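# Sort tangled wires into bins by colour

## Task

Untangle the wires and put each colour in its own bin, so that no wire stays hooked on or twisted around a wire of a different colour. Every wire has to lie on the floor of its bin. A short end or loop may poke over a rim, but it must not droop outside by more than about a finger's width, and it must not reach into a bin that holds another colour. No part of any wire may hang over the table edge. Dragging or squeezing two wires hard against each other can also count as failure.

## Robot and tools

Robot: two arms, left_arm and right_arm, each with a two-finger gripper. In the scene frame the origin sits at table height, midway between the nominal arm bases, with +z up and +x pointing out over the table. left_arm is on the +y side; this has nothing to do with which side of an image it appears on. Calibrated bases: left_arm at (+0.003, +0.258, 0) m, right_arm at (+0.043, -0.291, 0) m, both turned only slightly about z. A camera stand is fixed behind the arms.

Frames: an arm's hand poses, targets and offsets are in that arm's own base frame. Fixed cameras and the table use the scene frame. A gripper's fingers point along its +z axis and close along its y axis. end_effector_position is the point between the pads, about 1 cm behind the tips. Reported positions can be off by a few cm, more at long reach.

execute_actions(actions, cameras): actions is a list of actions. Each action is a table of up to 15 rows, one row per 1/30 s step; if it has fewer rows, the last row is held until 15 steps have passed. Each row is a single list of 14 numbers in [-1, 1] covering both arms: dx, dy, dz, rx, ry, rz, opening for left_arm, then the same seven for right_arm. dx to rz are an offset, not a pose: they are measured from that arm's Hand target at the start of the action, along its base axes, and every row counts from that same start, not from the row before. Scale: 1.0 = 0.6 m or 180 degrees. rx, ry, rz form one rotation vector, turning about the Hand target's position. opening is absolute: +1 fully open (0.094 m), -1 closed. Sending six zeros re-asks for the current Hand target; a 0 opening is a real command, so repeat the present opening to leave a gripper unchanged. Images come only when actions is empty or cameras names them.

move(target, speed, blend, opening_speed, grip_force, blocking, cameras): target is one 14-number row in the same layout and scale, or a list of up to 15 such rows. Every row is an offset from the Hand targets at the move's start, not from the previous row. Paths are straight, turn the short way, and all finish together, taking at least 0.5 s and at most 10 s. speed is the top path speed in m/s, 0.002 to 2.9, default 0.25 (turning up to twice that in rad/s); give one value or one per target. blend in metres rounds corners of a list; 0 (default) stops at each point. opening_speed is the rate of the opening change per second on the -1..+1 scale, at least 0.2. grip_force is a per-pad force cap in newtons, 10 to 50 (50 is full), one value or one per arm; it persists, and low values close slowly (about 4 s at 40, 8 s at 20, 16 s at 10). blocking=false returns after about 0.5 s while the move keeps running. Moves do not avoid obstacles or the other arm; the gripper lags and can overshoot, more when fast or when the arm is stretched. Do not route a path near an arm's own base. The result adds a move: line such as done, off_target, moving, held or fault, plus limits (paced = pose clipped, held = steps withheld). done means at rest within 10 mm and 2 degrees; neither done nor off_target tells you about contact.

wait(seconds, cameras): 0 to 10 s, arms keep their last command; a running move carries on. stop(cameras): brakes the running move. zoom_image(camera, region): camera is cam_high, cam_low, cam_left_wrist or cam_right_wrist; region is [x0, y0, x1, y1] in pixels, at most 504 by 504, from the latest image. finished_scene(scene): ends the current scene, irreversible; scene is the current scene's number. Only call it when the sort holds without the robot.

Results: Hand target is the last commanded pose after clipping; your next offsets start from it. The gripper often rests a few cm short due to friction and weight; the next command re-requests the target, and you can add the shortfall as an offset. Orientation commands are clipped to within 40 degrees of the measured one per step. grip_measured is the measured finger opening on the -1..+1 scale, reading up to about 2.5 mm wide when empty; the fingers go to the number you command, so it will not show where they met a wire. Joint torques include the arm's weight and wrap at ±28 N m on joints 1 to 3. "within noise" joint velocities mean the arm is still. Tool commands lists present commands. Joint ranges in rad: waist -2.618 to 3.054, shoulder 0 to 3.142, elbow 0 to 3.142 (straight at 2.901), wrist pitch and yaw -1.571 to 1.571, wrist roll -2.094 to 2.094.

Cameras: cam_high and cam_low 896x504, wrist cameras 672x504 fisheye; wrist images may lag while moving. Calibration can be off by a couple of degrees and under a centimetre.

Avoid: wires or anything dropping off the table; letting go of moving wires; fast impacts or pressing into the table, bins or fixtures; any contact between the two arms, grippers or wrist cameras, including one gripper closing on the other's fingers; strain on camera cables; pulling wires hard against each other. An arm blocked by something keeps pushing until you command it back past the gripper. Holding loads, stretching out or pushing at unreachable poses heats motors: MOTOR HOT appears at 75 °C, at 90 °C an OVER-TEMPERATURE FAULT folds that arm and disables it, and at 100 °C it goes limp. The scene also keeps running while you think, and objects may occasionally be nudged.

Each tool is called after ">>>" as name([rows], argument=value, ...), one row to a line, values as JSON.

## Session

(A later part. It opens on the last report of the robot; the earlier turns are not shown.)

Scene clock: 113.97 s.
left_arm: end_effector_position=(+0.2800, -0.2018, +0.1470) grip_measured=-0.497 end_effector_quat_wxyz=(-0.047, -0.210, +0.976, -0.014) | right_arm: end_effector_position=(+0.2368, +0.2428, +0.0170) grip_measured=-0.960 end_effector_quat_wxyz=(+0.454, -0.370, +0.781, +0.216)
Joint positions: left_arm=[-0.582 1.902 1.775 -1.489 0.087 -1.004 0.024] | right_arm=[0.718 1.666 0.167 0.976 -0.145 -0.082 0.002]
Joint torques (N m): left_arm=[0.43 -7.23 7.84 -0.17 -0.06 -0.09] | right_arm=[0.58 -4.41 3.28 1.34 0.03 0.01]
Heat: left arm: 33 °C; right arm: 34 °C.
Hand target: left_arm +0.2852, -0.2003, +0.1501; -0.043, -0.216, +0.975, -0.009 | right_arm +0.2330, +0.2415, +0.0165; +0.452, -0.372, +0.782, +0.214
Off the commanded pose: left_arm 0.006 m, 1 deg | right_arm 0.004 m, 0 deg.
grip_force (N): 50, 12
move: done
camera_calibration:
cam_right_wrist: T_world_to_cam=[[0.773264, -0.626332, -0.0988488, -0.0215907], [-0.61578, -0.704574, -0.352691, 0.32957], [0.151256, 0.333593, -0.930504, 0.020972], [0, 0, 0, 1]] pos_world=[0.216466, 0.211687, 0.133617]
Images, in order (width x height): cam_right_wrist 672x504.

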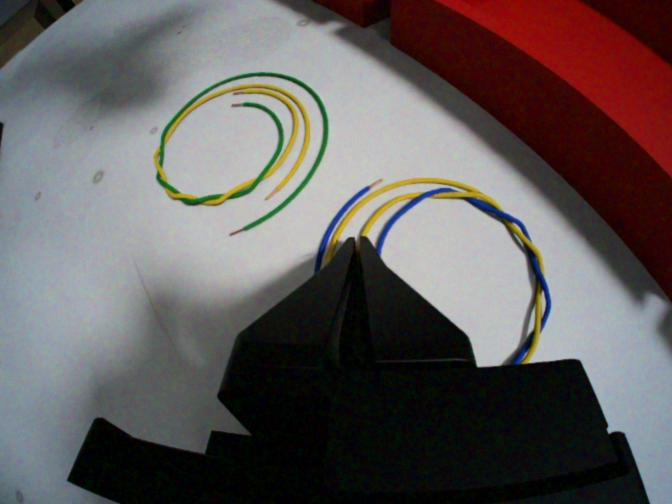

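>>> execute_actions(actions=[])

>>> zoom_image(camera="cam_left_wrist", region=[390, 80, 570, 240])

Scene clock: 119.73 s.
left_arm: end_effector_position=(+0.2800, -0.2018, +0.1470) grip_measured=-0.497 end_effector_quat_wxyz=(-0.047, -0.210, +0.976, -0.014) | right_arm: end_effector_position=(+0.2368, +0.2428, +0.0170) grip_measured=-0.963 end_effector_quat_wxyz=(+0.454, -0.370, +0.781, +0.216)
Joint positions: left_arm=[-0.582 1.902 1.775 -1.489 0.087 -1.004 0.024] | right_arm=[0.718 1.666 0.167 0.976 -0.145 -0.082 0.002]
Joint velocities: within noise
Joint torques (N m): left_arm=[0.44 -7.23 7.84 -0.16 -0.06 -0.09] | right_arm=[0.66 -4.38 3.28 1.34 0.02 0.02]
Heat: left arm: 33 °C; right arm: 34 °C.
Hand target: left_arm +0.2852, -0.2003, +0.1501; -0.043, -0.216, +0.975, -0.009 | right_arm +0.2330, +0.2415, +0.0165; +0.452, -0.372, +0.782, +0.214
Tool commands: left_gripper/opening=-0.5 right_gripper/opening=-0.97
Off the commanded pose: left_arm 0.006 m, 1 deg | right_arm 0.004 m, 0 deg.
grip_force (N): 50, 12
camera_calibration:
cam_left_wrist: T_world_to_cam=[[0.345199, -0.936826, -0.0565308, -0.270017], [-0.652205, -0.282764, 0.70333, 0.0274515], [-0.674883, -0.205919, -0.708612, 0.370508], [0, 0, 0, 1]] pos_world=[0.361163, -0.168902, 0.227975]
cam_right_wrist: T_world_to_cam=[[0.773264, -0.626332, -0.0988488, -0.0215907], [-0.61578, -0.704574, -0.352691, 0.32957], [0.151256, 0.333593, -0.930504, 0.020972], [0, 0, 0, 1]] pos_world=[0.216466, 0.211687, 0.133617]

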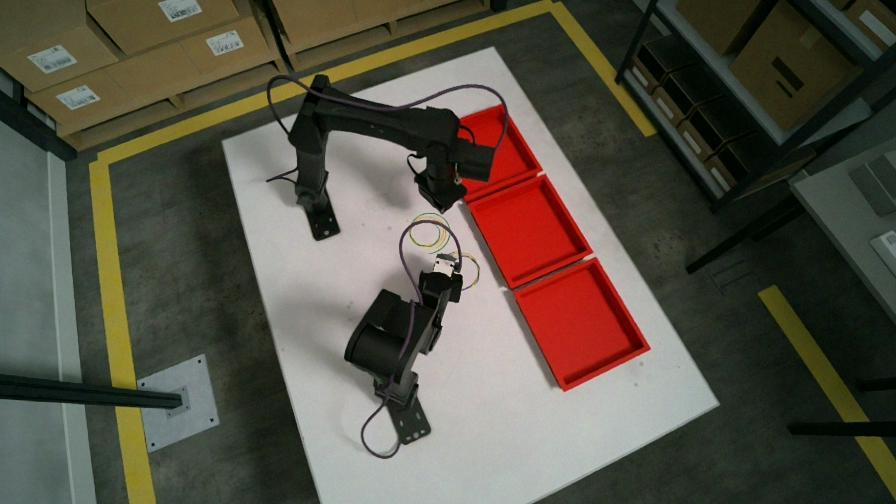

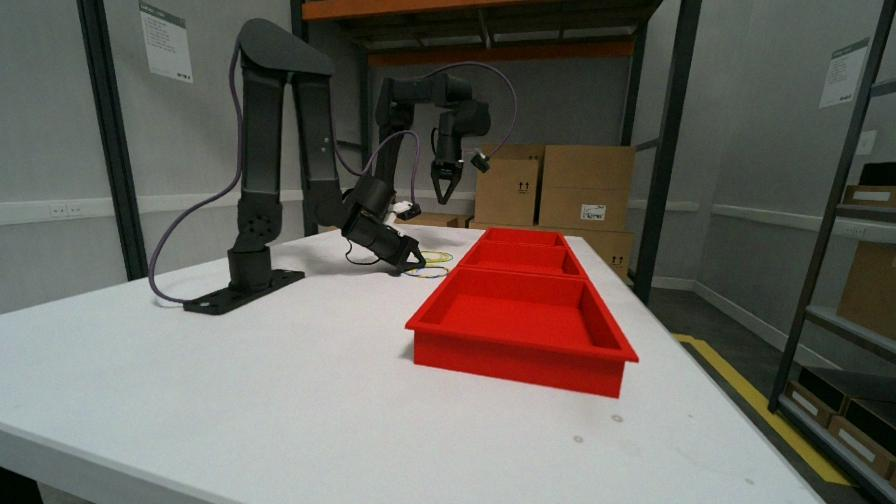

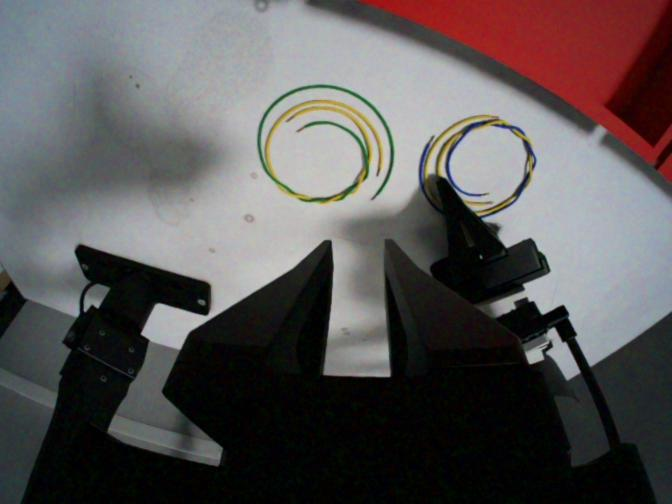

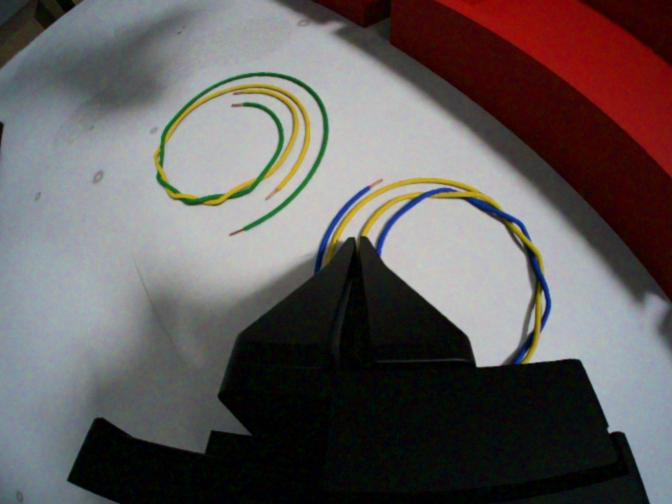

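Scaled by 2.800 from the camera's 672x504 image, which has a finer 960x720 frame.

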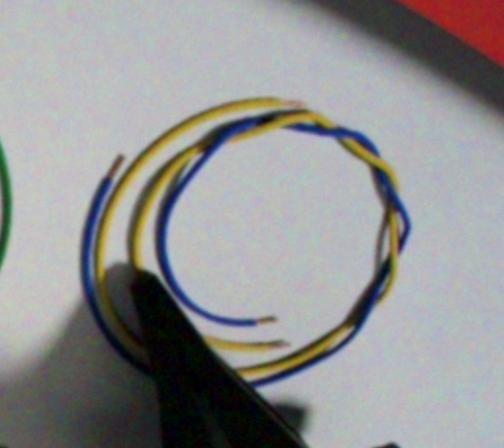

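>>> zoom_image(camera="cam_left_wrist", region=[405, 120, 465, 180])

>>> zoom_image(camera="cam_right_wrist", region=[310, 170, 400, 260])

Scaled by 8.400 from the camera's 672x504 image, which has a finer 960x720 frame.

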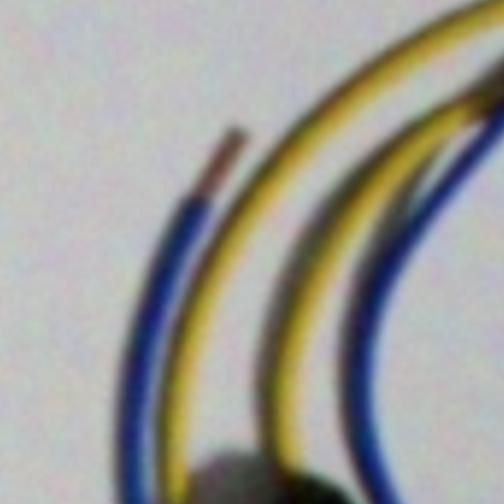

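Scaled by 5.600 from the camera's 672x504 image, which has a finer 960x720 frame.

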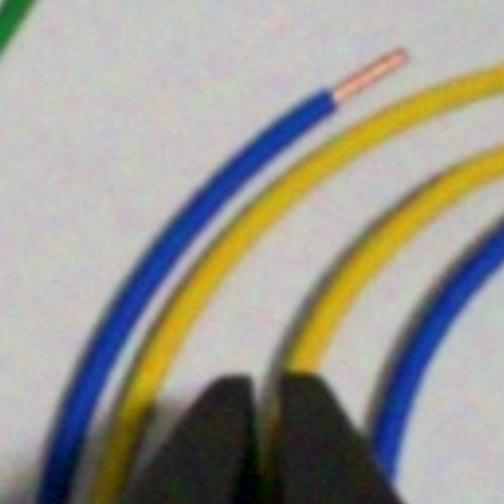

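>>> execute_actions(actions=[])

Scene clock: 121.33 s.
left_arm: end_effector_position=(+0.2800, -0.2018, +0.1470) grip_measured=-0.497 end_effector_quat_wxyz=(-0.047, -0.210, +0.976, -0.014) | right_arm: end_effector_position=(+0.2368, +0.2428, +0.0170) grip_measured=-0.963 end_effector_quat_wxyz=(+0.454, -0.370, +0.781, +0.216)
Joint positions: left_arm=[-0.582 1.902 1.775 -1.489 0.087 -1.004 0.024] | right_arm=[0.718 1.666 0.167 0.976 -0.145 -0.082 0.002]
Joint velocities: within noise
Joint torques (N m): left_arm=[0.43 -7.21 7.84 -0.17 -0.06 -0.09] | right_arm=[0.66 -4.4 3.32 1.34 0.04 0.02]
Heat: left arm: 33 °C; right arm: 34 °C.
Hand target: left_arm +0.2852, -0.2003, +0.1501; -0.043, -0.216, +0.975, -0.009 | right_arm +0.2330, +0.2415, +0.0165; +0.452, -0.372, +0.782, +0.214
Tool commands: left_gripper/opening=-0.5 right_gripper/opening=-0.97
Off the commanded pose: left_arm 0.006 m, 1 deg | right_arm 0.004 m, 0 deg.
grip_force (N): 50, 12
camera_calibration:
cam_left_wrist: T_world_to_cam=[[0.345199, -0.936826, -0.0565308, -0.270017], [-0.652205, -0.282764, 0.70333, 0.0274515], [-0.674883, -0.205919, -0.708612, 0.370508], [0, 0, 0, 1]] pos_world=[0.361163, -0.168902, 0.227975]
cam_right_wrist: T_world_to_cam=[[0.773264, -0.626332, -0.0988488, -0.0215907], [-0.61578, -0.704574, -0.352691, 0.32957], [0.151256, 0.333593, -0.930504, 0.020972], [0, 0, 0, 1]] pos_world=[0.216466, 0.211687, 0.133617]

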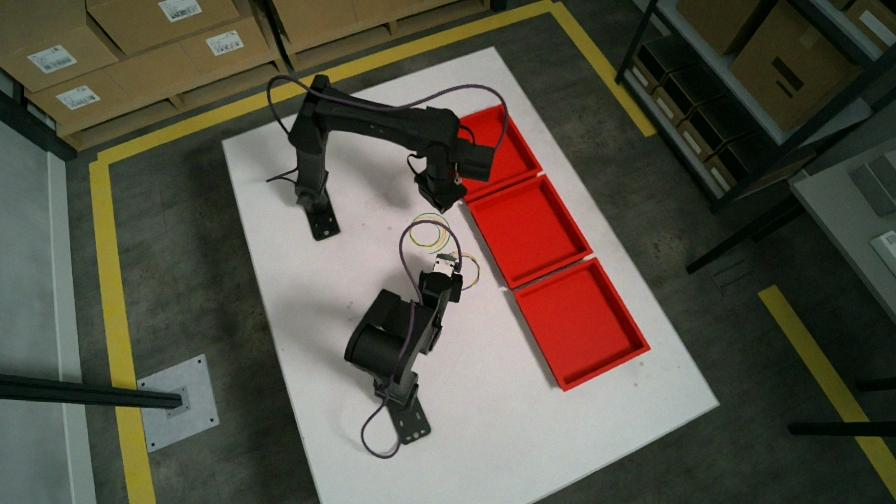

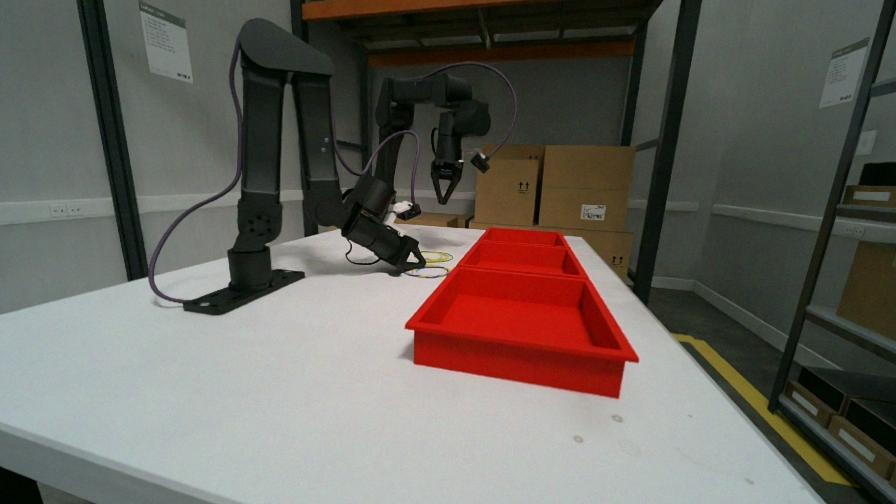

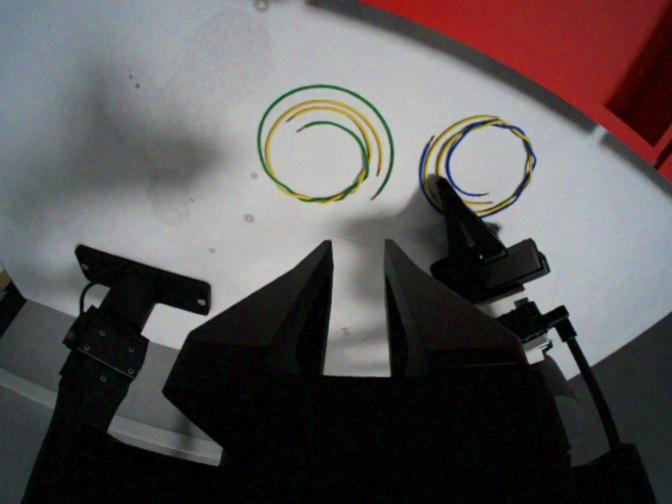

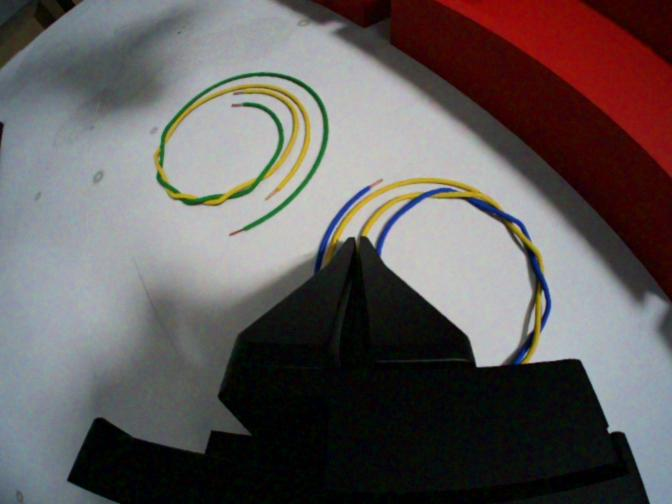

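>>> zoom_image(camera="cam_right_wrist", region=[290, 150, 490, 300])

>>> zoom_image(camera="cam_left_wrist", region=[400, 90, 560, 240])

Scaled by 2.520 from the camera's 672x504 image, which has a finer 960x720 frame.

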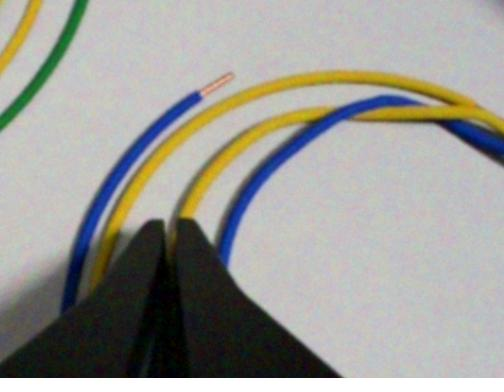

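Scaled by 3.150 from the camera's 672x504 image, which has a finer 960x720 frame.

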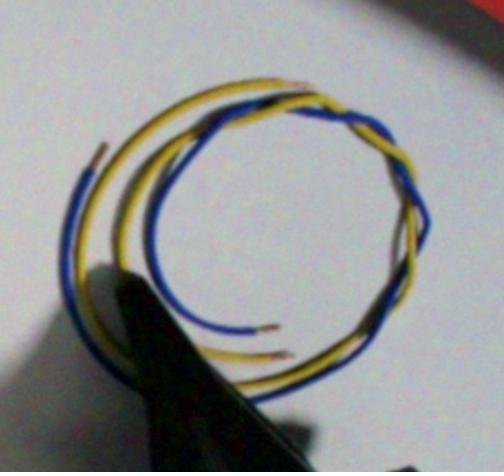

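>>> move(target=[0.036,-0.106,-0.14,0,0,-0.161,-0.5,0,0,0,0,0,0,-0.97], speed=0.12, cameras=["cam_left_wrist","cam_right_wrist"])

Scene clock: 126.33 s.
left_arm: end_effector_position=(+0.2961, -0.2556, +0.0653) grip_measured=-0.497 end_effector_quat_wxyz=(-0.062, +0.028, +0.998, +0.009) | right_arm: end_effector_position=(+0.2368, +0.2428, +0.0170) grip_measured=-0.963 end_effector_quat_wxyz=(+0.454, -0.370, +0.781, +0.216)
Joint positions: left_arm=[-0.686 2.163 1.828 -1.345 0.061 -0.627 0.024] | right_arm=[0.718 1.666 0.167 0.976 -0.145 -0.082 0.002]
Joint torques (N m): left_arm=[-0.36 -9.31 7.77 0.12 -0.06 0.08] | right_arm=[0.68 -4.37 3.28 1.34 0.03 0.02]
Heat: left arm: 33 °C; right arm: 34 °C.
Hand target: left_arm +0.3067, -0.2640, +0.0661; -0.044, +0.035, +0.998, +0.001 | right_arm +0.2330, +0.2415, +0.0165; +0.452, -0.372, +0.782, +0.214
Off the commanded pose: left_arm 0.014 m, 2 deg | right_arm 0.004 m, 0 deg.
grip_force (N): 50, 12
move: off_target (left_arm)
camera_calibration:
cam_left_wrist: T_world_to_cam=[[-0.128635, -0.988728, -0.0766144, -0.202199], [-0.691162, 0.0339823, 0.721901, 0.171475], [-0.71116, 0.145814, -0.687742, 0.411709], [0, 0, 0, 1]] pos_world=[0.385298, -0.26578, 0.14387]
cam_right_wrist: T_world_to_cam=[[0.773264, -0.626332, -0.0988488, -0.0215907], [-0.61578, -0.704574, -0.352691, 0.32957], [0.151256, 0.333593, -0.930504, 0.020972], [0, 0, 0, 1]] pos_world=[0.216466, 0.211687, 0.133617]
Images, in order (width x height): cam_left_wrist 672x504, cam_right_wrist 672x504.

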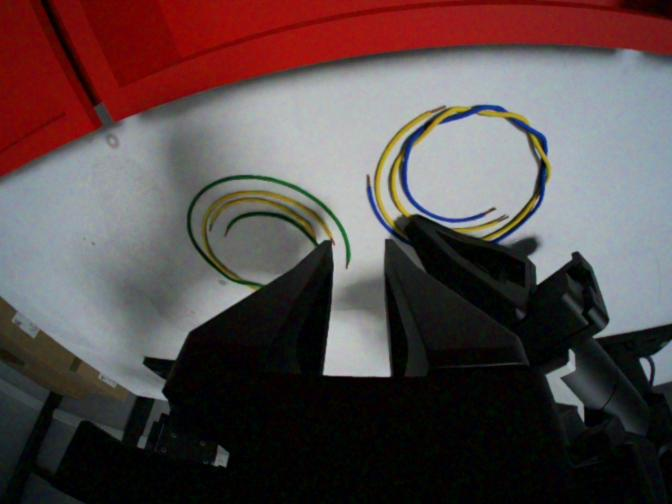

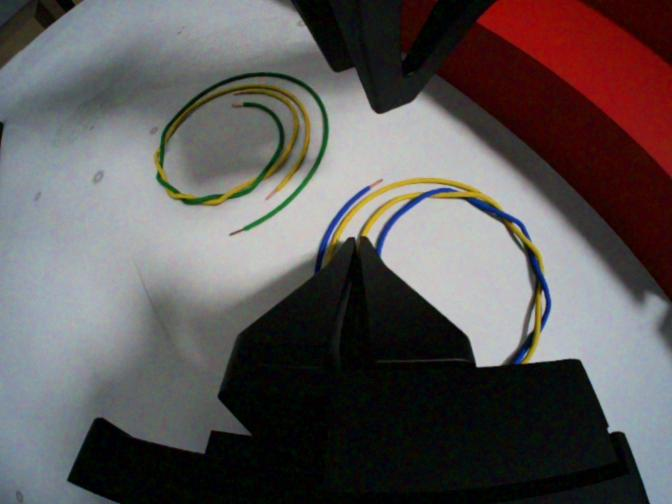

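>>> move(target=[0.023,-0.003,-0.06,0,0,0,-0.8,0,0,0,0,0,0,-0.97], speed=0.06, cameras=["cam_left_wrist"])

Scene clock: 128.37 s.
left_arm: end_effector_position=(+0.3132, -0.2649, +0.0355) grip_measured=-0.797 end_effector_quat_wxyz=(-0.052, +0.033, +0.998, +0.002) | right_arm: end_effector_position=(+0.2368, +0.2428, +0.0170) grip_measured=-0.963 end_effector_quat_wxyz=(+0.454, -0.370, +0.781, +0.216)
Joint positions: left_arm=[-0.678 2.235 1.828 -1.249 0.059 -0.61 0.01] | right_arm=[0.718 1.666 0.167 0.976 -0.145 -0.082 0.002]
Joint torques (N m): left_arm=[0.44 -9.81 5.52 0.16 -0.05 0.09] | right_arm=[0.65 -4.37 3.23 1.33 0.03 0.03]
Heat: left arm: 33 °C; right arm: 34 °C.
Hand target: left_arm +0.3207, -0.2657, +0.0302; -0.043, +0.035, +0.998, +0.001 | right_arm +0.2330, +0.2415, +0.0165; +0.452, -0.372, +0.782, +0.214
Off the commanded pose: left_arm 0.009 m, 1 deg | right_arm 0.004 m, 0 deg.
grip_force (N): 50, 12
move: done
camera_calibration:
cam_left_wrist: T_world_to_cam=[[-0.136745, -0.988546, -0.0638526, -0.20935], [-0.704756, 0.0517854, 0.707557, 0.214641], [-0.696147, 0.141755, -0.703765, 0.399439], [0, 0, 0, 1]] pos_world=[0.40071, -0.27469, 0.115873]
Images, in order (width x height): cam_left_wrist 672x504.

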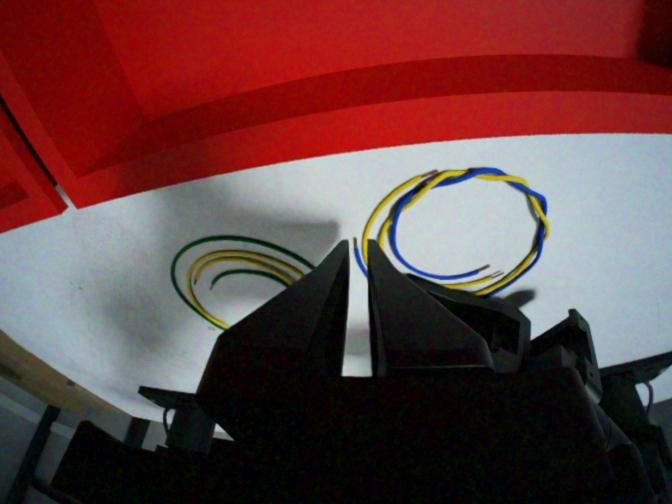

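>>> zoom_image(camera="cam_left_wrist", region=[310, 190, 430, 290])

Scaled by 4.200 from the camera's 672x504 image, which has a finer 960x720 frame.

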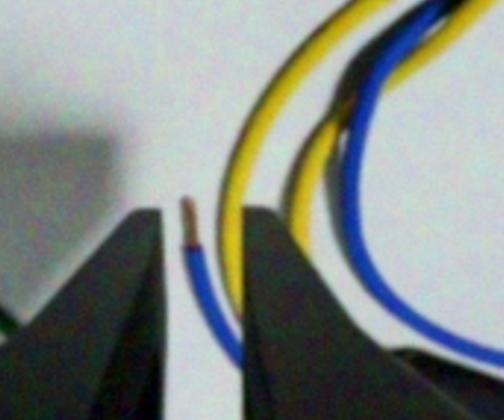

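>>> move(target=[0,0.0047,-0.033,0,0,0,-0.8,0,0,0,0,0,0,-0.97], speed=0.04, cameras=["cam_left_wrist"])

>>> zoom_image(camera="cam_left_wrist", region=[310, 190, 430, 290])

Scene clock: 129.83 s.
left_arm: end_effector_position=(+0.3167, -0.2655, +0.0194) grip_measured=-0.797 end_effector_quat_wxyz=(-0.046, +0.034, +0.998, -0.003) | right_arm: end_effector_position=(+0.2368, +0.2428, +0.0170) grip_measured=-0.963 end_effector_quat_wxyz=(+0.454, -0.370, +0.781, +0.216)
Joint positions: left_arm=[-0.674 2.245 1.782 -1.177 0.059 -0.605 0.01] | right_arm=[0.718 1.666 0.167 0.976 -0.145 -0.082 0.002]
Joint torques (N m): left_arm=[0.5 -9.84 4.26 0.19 -0.06 0.09] | right_arm=[0.62 -4.42 3.29 1.33 0.04 0.02]
Heat: left arm: 33 °C; right arm: 34 °C.
Hand target: left_arm +0.3205, -0.2629, +0.0103; -0.044, +0.035, +0.998, +0.002 | right_arm +0.2330, +0.2415, +0.0165; +0.452, -0.372, +0.782, +0.214
Off the commanded pose: left_arm 0.010 m, 1 deg | right_arm 0.004 m, 0 deg.
grip_force (N): 50, 12
move: done
camera_calibration:
cam_left_wrist: T_world_to_cam=[[-0.137103, -0.988992, -0.0556483, -0.210679], [-0.712839, 0.0595001, 0.698799, 0.233277], [-0.687796, 0.135476, -0.71315, 0.386472], [0, 0, 0, 1]] pos_world=[0.403218, -0.274597, 0.100875]
Images, in order (width x height): cam_left_wrist 672x504.

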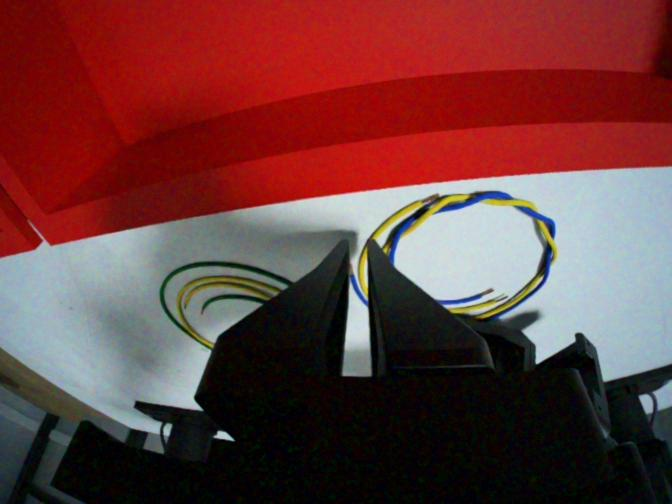

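Scaled by 4.200 from the camera's 672x504 image, which has a finer 960x720 frame.

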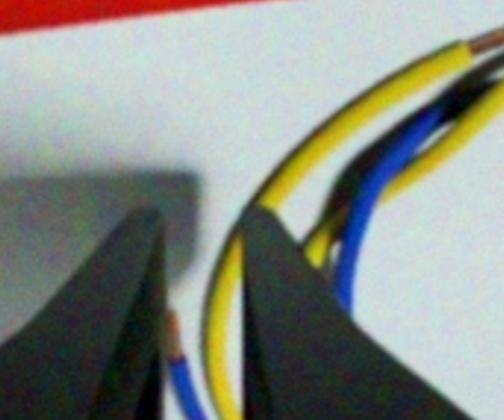

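>>> move(target=[0,0.01,-0.006,0,0,0,-0.8,0,0,0,0,0,0,-0.97], speed=0.04, cameras=["cam_left_wrist"])

>>> zoom_image(camera="cam_left_wrist", region=[310, 190, 430, 290])

Scene clock: 131.00 s.
left_arm: end_effector_position=(+0.3166, -0.2589, +0.0120) grip_measured=-0.797 end_effector_quat_wxyz=(-0.049, +0.033, +0.998, +0.000) | right_arm: end_effector_position=(+0.2368, +0.2428, +0.0170) grip_measured=-0.963 end_effector_quat_wxyz=(+0.454, -0.370, +0.781, +0.216)
Joint positions: left_arm=[-0.662 2.245 1.751 -1.156 0.058 -0.594 0.01] | right_arm=[0.718 1.666 0.167 0.976 -0.145 -0.082 0.002]
Joint torques (N m): left_arm=[0.43 -10.59 4.11 0.18 -0.05 0.09] | right_arm=[0.65 -4.41 3.26 1.33 0.04 0.02]
Heat: left arm: 34 °C; right arm: 34 °C.
Hand target: left_arm +0.3205, -0.2569, +0.0067; -0.044, +0.035, +0.998, +0.002 | right_arm +0.2330, +0.2415, +0.0165; +0.452, -0.372, +0.782, +0.214
Off the commanded pose: left_arm 0.007 m, 1 deg | right_arm 0.004 m, 0 deg.
grip_force (N): 50, 12
move: done
camera_calibration:
cam_left_wrist: T_world_to_cam=[[-0.136812, -0.988755, -0.0603892, -0.20454], [-0.708132, 0.0549892, 0.703936, 0.235334], [-0.692699, 0.13907, -0.707691, 0.382633], [0, 0, 0, 1]] pos_world=[0.403713, -0.268393, 0.0927738]
Images, in order (width x height): cam_left_wrist 672x504.

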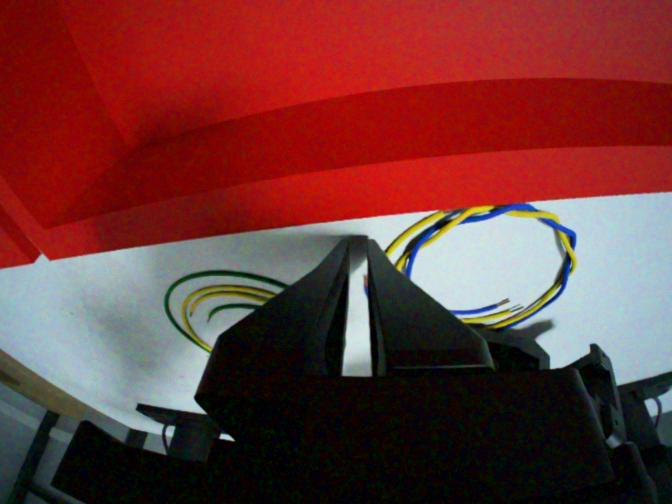

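Scaled by 4.200 from the camera's 672x504 image, which has a finer 960x720 frame.

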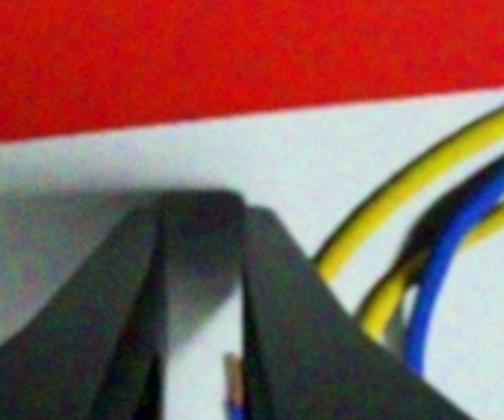

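>>> move(target=[0,-0.0065,-0.004,0,0,0,-0.8,0,0,0,0,0,0,-0.97], speed=0.04, cameras=["cam_left_wrist"])

>>> zoom_image(camera="cam_left_wrist", region=[310, 190, 430, 290])

Scene clock: 132.00 s.
left_arm: end_effector_position=(+0.3172, -0.2594, +0.0119) grip_measured=-0.797 end_effector_quat_wxyz=(-0.048, +0.033, +0.998, -0.001) | right_arm: end_effector_position=(+0.2368, +0.2428, +0.0170) grip_measured=-0.963 end_effector_quat_wxyz=(+0.454, -0.370, +0.781, +0.216)
Joint positions: left_arm=[-0.662 2.245 1.751 -1.153 0.058 -0.594 0.01] | right_arm=[0.718 1.666 0.167 0.976 -0.145 -0.082 0.002]
Joint torques (N m): left_arm=[-0.17 -9.68 4.88 0.19 -0.05 0.01] | right_arm=[0.65 -4.38 3.3 1.33 0.04 0.01]
Heat: left arm: 34 °C; right arm: 34 °C.
Hand target: left_arm +0.3206, -0.2609, +0.0043; -0.044, +0.035, +0.998, +0.002 | right_arm +0.2330, +0.2415, +0.0165; +0.452, -0.372, +0.782, +0.214
Off the commanded pose: left_arm 0.008 m, 1 deg | right_arm 0.004 m, 0 deg.
grip_force (N): 50, 12
move: done
camera_calibration:
cam_left_wrist: T_world_to_cam=[[-0.136675, -0.988864, -0.0588927, -0.204994], [-0.709853, 0.0562977, 0.702096, 0.236713], [-0.690962, 0.137764, -0.709643, 0.382223], [0, 0, 0, 1]] pos_world=[0.404115, -0.268694, 0.0929741]
Images, in order (width x height): cam_left_wrist 672x504.

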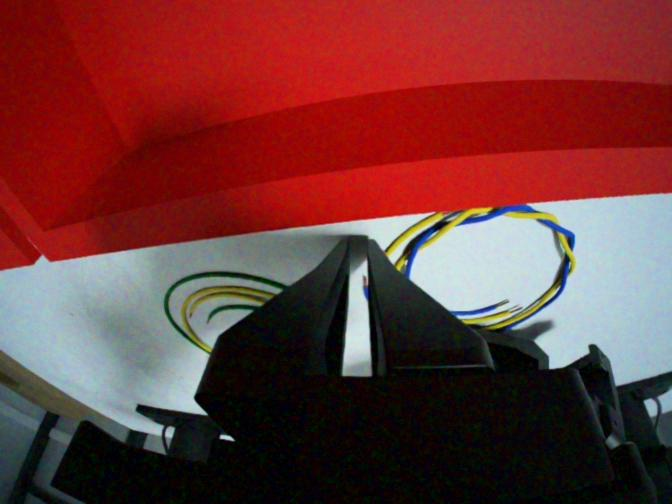

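Scaled by 4.200 from the camera's 672x504 image, which has a finer 960x720 frame.

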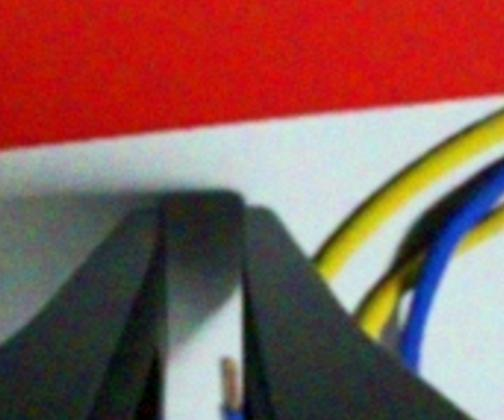

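>>> move(target=[0,-0.0045,-0.004,0,0,0,-0.8,0,0,0,0,0,0,-0.97], speed=0.04, cameras=["cam_left_wrist"])

>>> zoom_image(camera="cam_left_wrist", region=[310, 190, 430, 290])

Scene clock: 132.87 s.
left_arm: end_effector_position=(+0.3171, -0.2593, +0.0083) grip_measured=-0.797 end_effector_quat_wxyz=(-0.050, +0.033, +0.998, +0.000) | right_arm: end_effector_position=(+0.2368, +0.2428, +0.0170) grip_measured=-0.963 end_effector_quat_wxyz=(+0.454, -0.370, +0.781, +0.216)
Joint positions: left_arm=[-0.662 2.254 1.751 -1.149 0.058 -0.594 0.01] | right_arm=[0.718 1.666 0.167 0.976 -0.145 -0.082 0.002]
Joint torques (N m): left_arm=[-0.59 -9.72 5.3 0.19 -0.04 -0.05] | right_arm=[0.69 -4.4 3.23 1.34 0.03 0.02]
Heat: left arm: 34 °C; right arm: 34 °C.
Hand target: left_arm +0.3205, -0.2635, +0.0018; -0.044, +0.035, +0.998, +0.002 | right_arm +0.2330, +0.2415, +0.0165; +0.452, -0.372, +0.782, +0.214
Off the commanded pose: left_arm 0.008 m, 1 deg | right_arm 0.004 m, 0 deg.
grip_force (N): 50, 12
move: done
camera_calibration:
cam_left_wrist: T_world_to_cam=[[-0.136936, -0.988651, -0.0617789, -0.20507], [-0.706646, 0.0537897, 0.70552, 0.237543], [-0.69419, 0.140267, -0.705992, 0.381213], [0, 0, 0, 1]] pos_world=[0.404412, -0.268992, 0.0888735]
Images, in order (width x height): cam_left_wrist 672x504.

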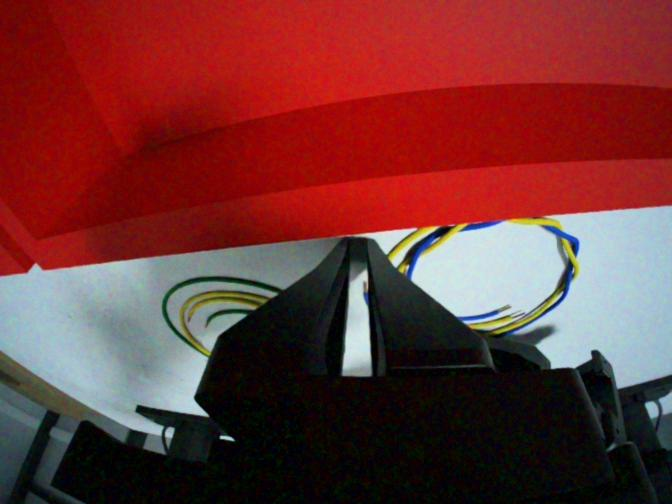

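Scaled by 4.200 from the camera's 672x504 image, which has a finer 960x720 frame.

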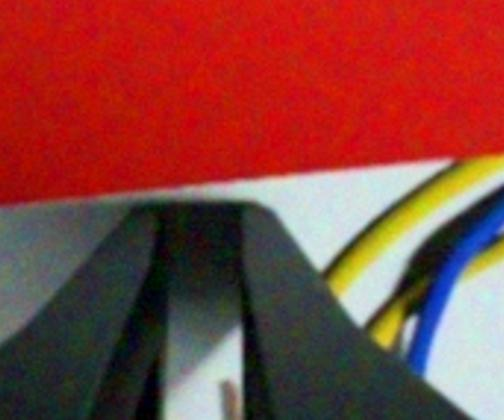

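>>> move(target=[-0.037,0.008,0,0,0,0,-0.84,0,0,0,0,0,0,-0.97], speed=0.03, cameras=["cam_left_wrist","cam_right_wrist"])

>>> zoom_image(camera="cam_left_wrist", region=[310, 190, 430, 290])

>>> zoom_image(camera="cam_right_wrist", region=[290, 150, 490, 300])

Scene clock: 134.70 s.
left_arm: end_effector_position=(+0.3145, -0.2598, +0.0067) grip_measured=-0.837 end_effector_quat_wxyz=(-0.023, +0.032, +0.999, -0.003) | right_arm: end_effector_position=(+0.2368, +0.2428, +0.0170) grip_measured=-0.963 end_effector_quat_wxyz=(+0.454, -0.370, +0.781, +0.216)
Joint positions: left_arm=[-0.679 2.201 1.659 -1.062 0.032 -0.613 0.008] | right_arm=[0.718 1.666 0.167 0.976 -0.145 -0.082 0.002]
Joint torques (N m): left_arm=[-1.2 -11.23 2.35 -0.08 0.19 -0.1] | right_arm=[0.65 -4.4 3.3 1.33 0.03 0.02]
Heat: left arm: 34 °C; right arm: 34 °C.
Hand target: left_arm +0.2983, -0.2586, +0.0018; -0.044, +0.035, +0.998, +0.002 | right_arm +0.2330, +0.2415, +0.0165; +0.452, -0.372, +0.782, +0.214
Off the commanded pose: left_arm 0.017 m, 2 deg | right_arm 0.004 m, 0 deg.
grip_force (N): 50, 12
move: off_target (left_arm)
camera_calibration:
cam_left_wrist: T_world_to_cam=[[-0.131718, -0.989415, -0.0609015, -0.207723], [-0.744205, 0.0581157, 0.665418, 0.249975], [-0.654835, 0.132971, -0.743983, 0.364337], [0, 0, 0, 1]] pos_world=[0.397252, -0.268498, 0.0920722]
cam_right_wrist: T_world_to_cam=[[0.773264, -0.626332, -0.0988488, -0.0215907], [-0.61578, -0.704574, -0.352691, 0.32957], [0.151256, 0.333593, -0.930504, 0.020972], [0, 0, 0, 1]] pos_world=[0.216466, 0.211687, 0.133617]
Images, in order (width x height): cam_left_wrist 672x504, cam_right_wrist 672x504.

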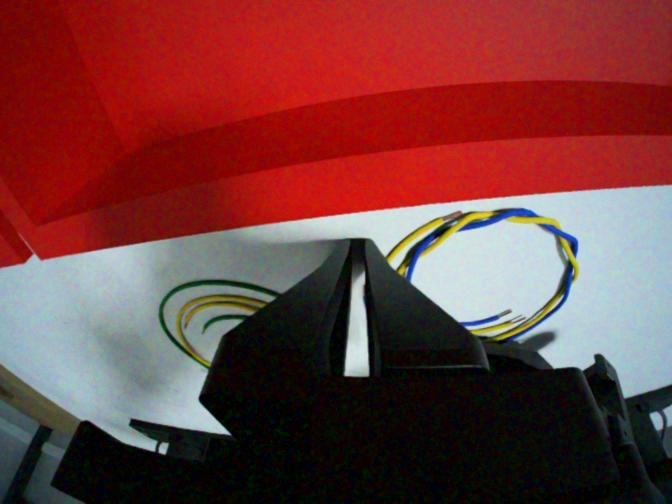

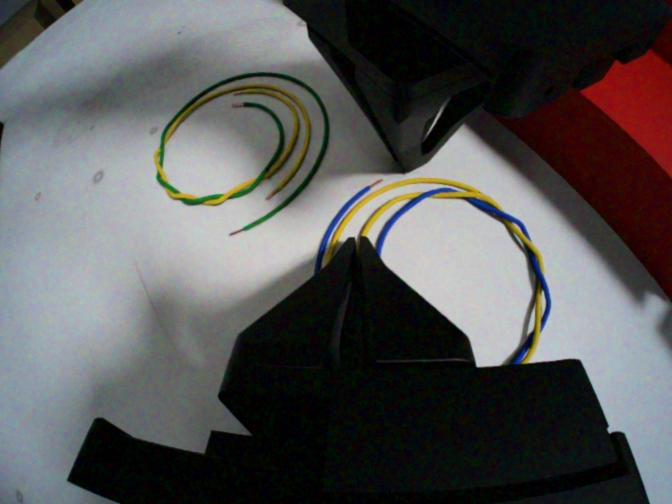

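Scaled by 4.200 from the camera's 672x504 image, which has a finer 960x720 frame.

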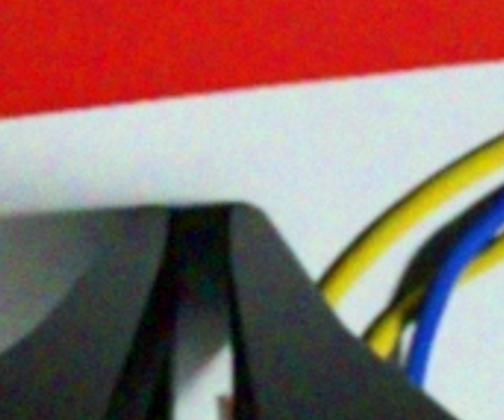

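Scaled by 2.520 from the camera's 672x504 image, which has a finer 960x720 frame.

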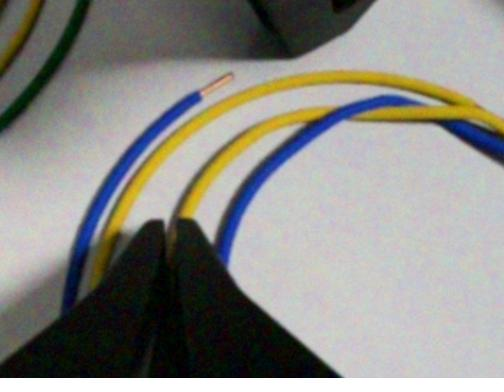

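>>> move(target=[0,0,0.008,0,0,0,-0.84,0,0,0,0,0,0,-0.97], speed=0.02, cameras=["cam_left_wrist","cam_right_wrist"])

>>> zoom_image(camera="cam_left_wrist", region=[310, 190, 430, 290])

>>> zoom_image(camera="cam_right_wrist", region=[290, 150, 490, 300])

Scene clock: 136.67 s.
left_arm: end_effector_position=(+0.3145, -0.2598, +0.0069) grip_measured=-0.837 end_effector_quat_wxyz=(-0.023, +0.032, +0.999, -0.003) | right_arm: end_effector_position=(+0.2368, +0.2428, +0.0170) grip_measured=-0.963 end_effector_quat_wxyz=(+0.454, -0.370, +0.781, +0.216)
Joint positions: left_arm=[-0.679 2.2 1.659 -1.062 0.032 -0.614 0.008] | right_arm=[0.718 1.666 0.167 0.976 -0.145 -0.082 0.002]
Joint torques (N m): left_arm=[-1.21 -11.69 3.19 -0.24 0.2 -0.1] | right_arm=[0.66 -4.41 3.26 1.34 0.04 0.02]
Heat: left arm: 34 °C; right arm: 34 °C.
Hand target: left_arm +0.2983, -0.2586, +0.0066; -0.044, +0.035, +0.998, +0.002 | right_arm +0.2330, +0.2415, +0.0165; +0.452, -0.372, +0.782, +0.214
Off the commanded pose: left_arm 0.016 m, 2 deg | right_arm 0.004 m, 0 deg.
grip_force (N): 50, 12
move: off_target (left_arm)
camera_calibration:
cam_left_wrist: T_world_to_cam=[[-0.131347, -0.989476, -0.0607074, -0.207893], [-0.744377, 0.0579975, 0.665236, 0.249895], [-0.654714, 0.132566, -0.744161, 0.364346], [0, 0, 0, 1]] pos_world=[0.397252, -0.268498, 0.0922723]
cam_right_wrist: T_world_to_cam=[[0.773264, -0.626332, -0.0988488, -0.0215907], [-0.61578, -0.704574, -0.352691, 0.32957], [0.151256, 0.333593, -0.930504, 0.020972], [0, 0, 0, 1]] pos_world=[0.216466, 0.211687, 0.133617]
Images, in order (width x height): cam_left_wrist 672x504, cam_right_wrist 672x504.

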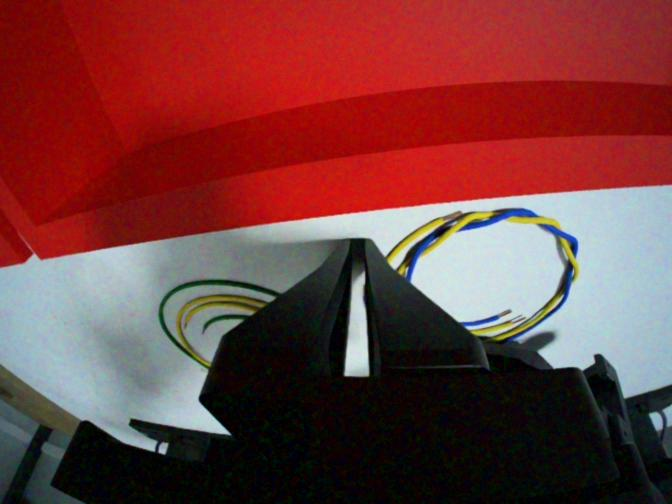

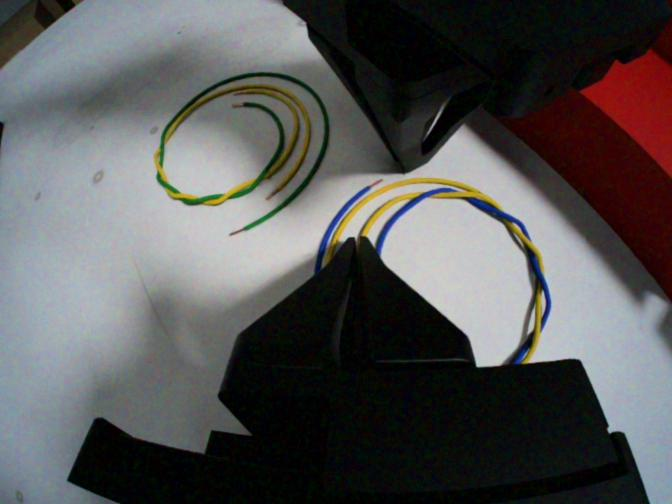

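Scaled by 4.200 from the camera's 672x504 image, which has a finer 960x720 frame.

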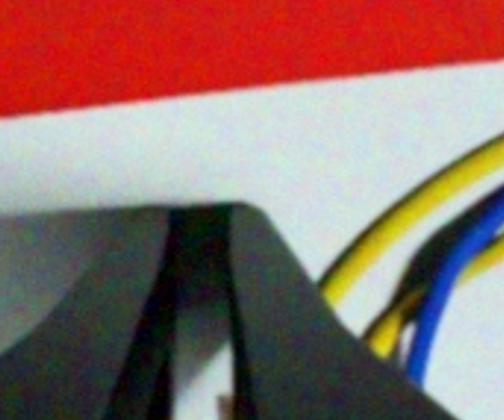

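Scaled by 2.520 from the camera's 672x504 image, which has a finer 960x720 frame.

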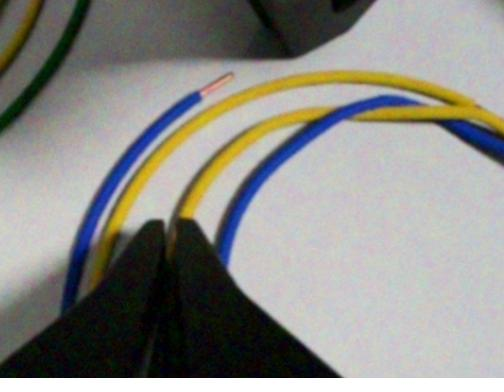

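>>> move(target=[0,0,0.02,0,0,0,-0.84,0,0,0,0,0,0,-0.97], speed=0.02, cameras=["cam_left_wrist","cam_right_wrist"])

>>> zoom_image(camera="cam_right_wrist", region=[290, 150, 490, 300])

>>> zoom_image(camera="cam_left_wrist", region=[310, 190, 430, 290])

Scene clock: 137.83 s.
left_arm: end_effector_position=(+0.3120, -0.2595, +0.0072) grip_measured=-0.837 end_effector_quat_wxyz=(-0.026, +0.034, +0.999, +0.000) | right_arm: end_effector_position=(+0.2368, +0.2428, +0.0170) grip_measured=-0.963 end_effector_quat_wxyz=(+0.454, -0.370, +0.781, +0.216)
Joint positions: left_arm=[-0.682 2.2 1.659 -1.071 0.032 -0.614 0.008] | right_arm=[0.718 1.666 0.167 0.976 -0.145 -0.082 0.002]
Joint torques (N m): left_arm=[-0.94 -12.79 5.19 -0.56 0.2 -0.11] | right_arm=[0.69 -4.4 3.26 1.34 0.03 0.02]
Heat: left arm: 35 °C; right arm: 34 °C.
Hand target: left_arm +0.2984, -0.2587, +0.0187; -0.044, +0.035, +0.998, +0.001 | right_arm +0.2330, +0.2415, +0.0165; +0.452, -0.372, +0.782, +0.214
Off the commanded pose: left_arm 0.018 m, 2 deg | right_arm 0.004 m, 0 deg.
grip_force (N): 50, 12
move: off_target (left_arm)
camera_calibration:
cam_left_wrist: T_world_to_cam=[[-0.134792, -0.988746, -0.0649104, -0.206616], [-0.740034, 0.0568907, 0.670159, 0.246091], [-0.658924, 0.138368, -0.739374, 0.365719], [0, 0, 0, 1]] pos_world=[0.395247, -0.268894, 0.0920711]
cam_right_wrist: T_world_to_cam=[[0.773264, -0.626332, -0.0988488, -0.0215907], [-0.61578, -0.704574, -0.352691, 0.32957], [0.151256, 0.333593, -0.930504, 0.020972], [0, 0, 0, 1]] pos_world=[0.216466, 0.211687, 0.133617]
Images, in order (width x height): cam_left_wrist 672x504, cam_right_wrist 672x504.

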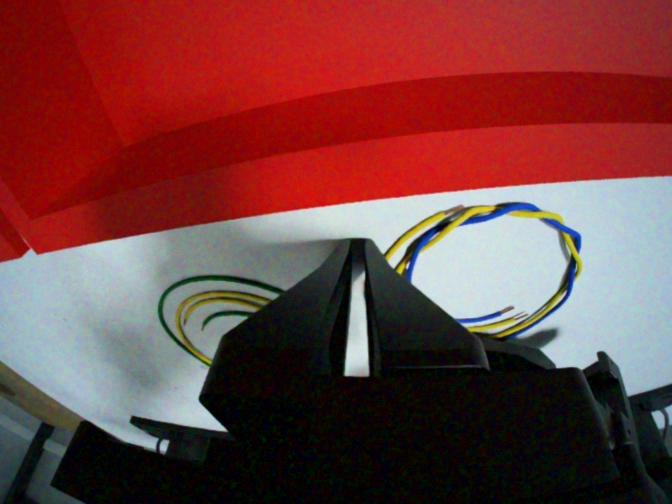

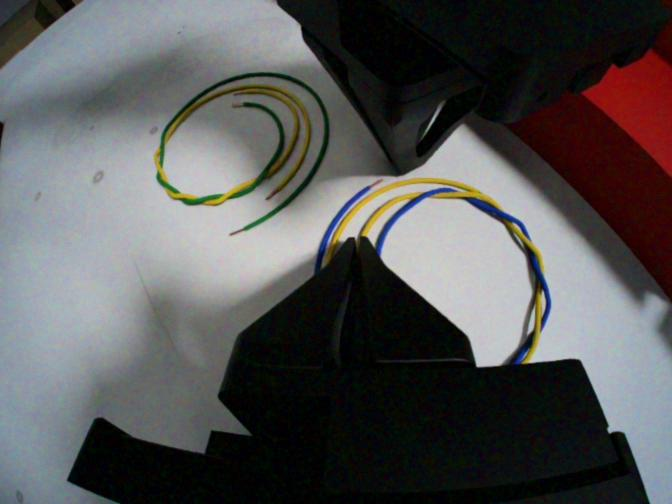

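Scaled by 2.520 from the camera's 672x504 image, which has a finer 960x720 frame.

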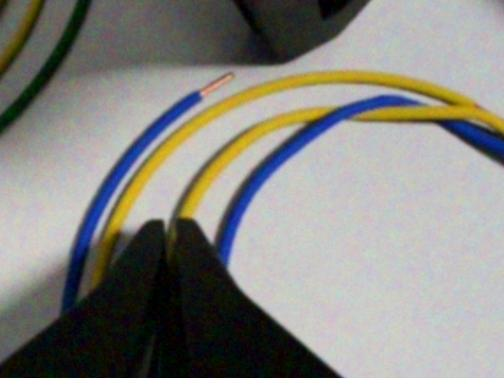

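Scaled by 4.200 from the camera's 672x504 image, which has a finer 960x720 frame.

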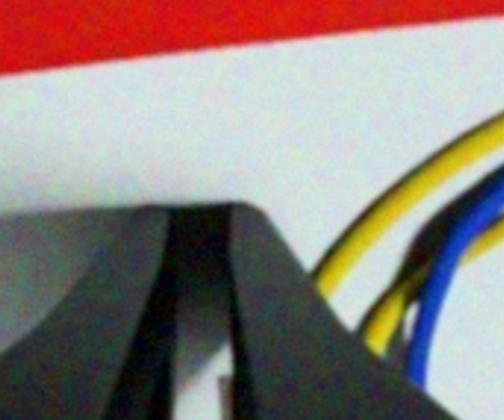

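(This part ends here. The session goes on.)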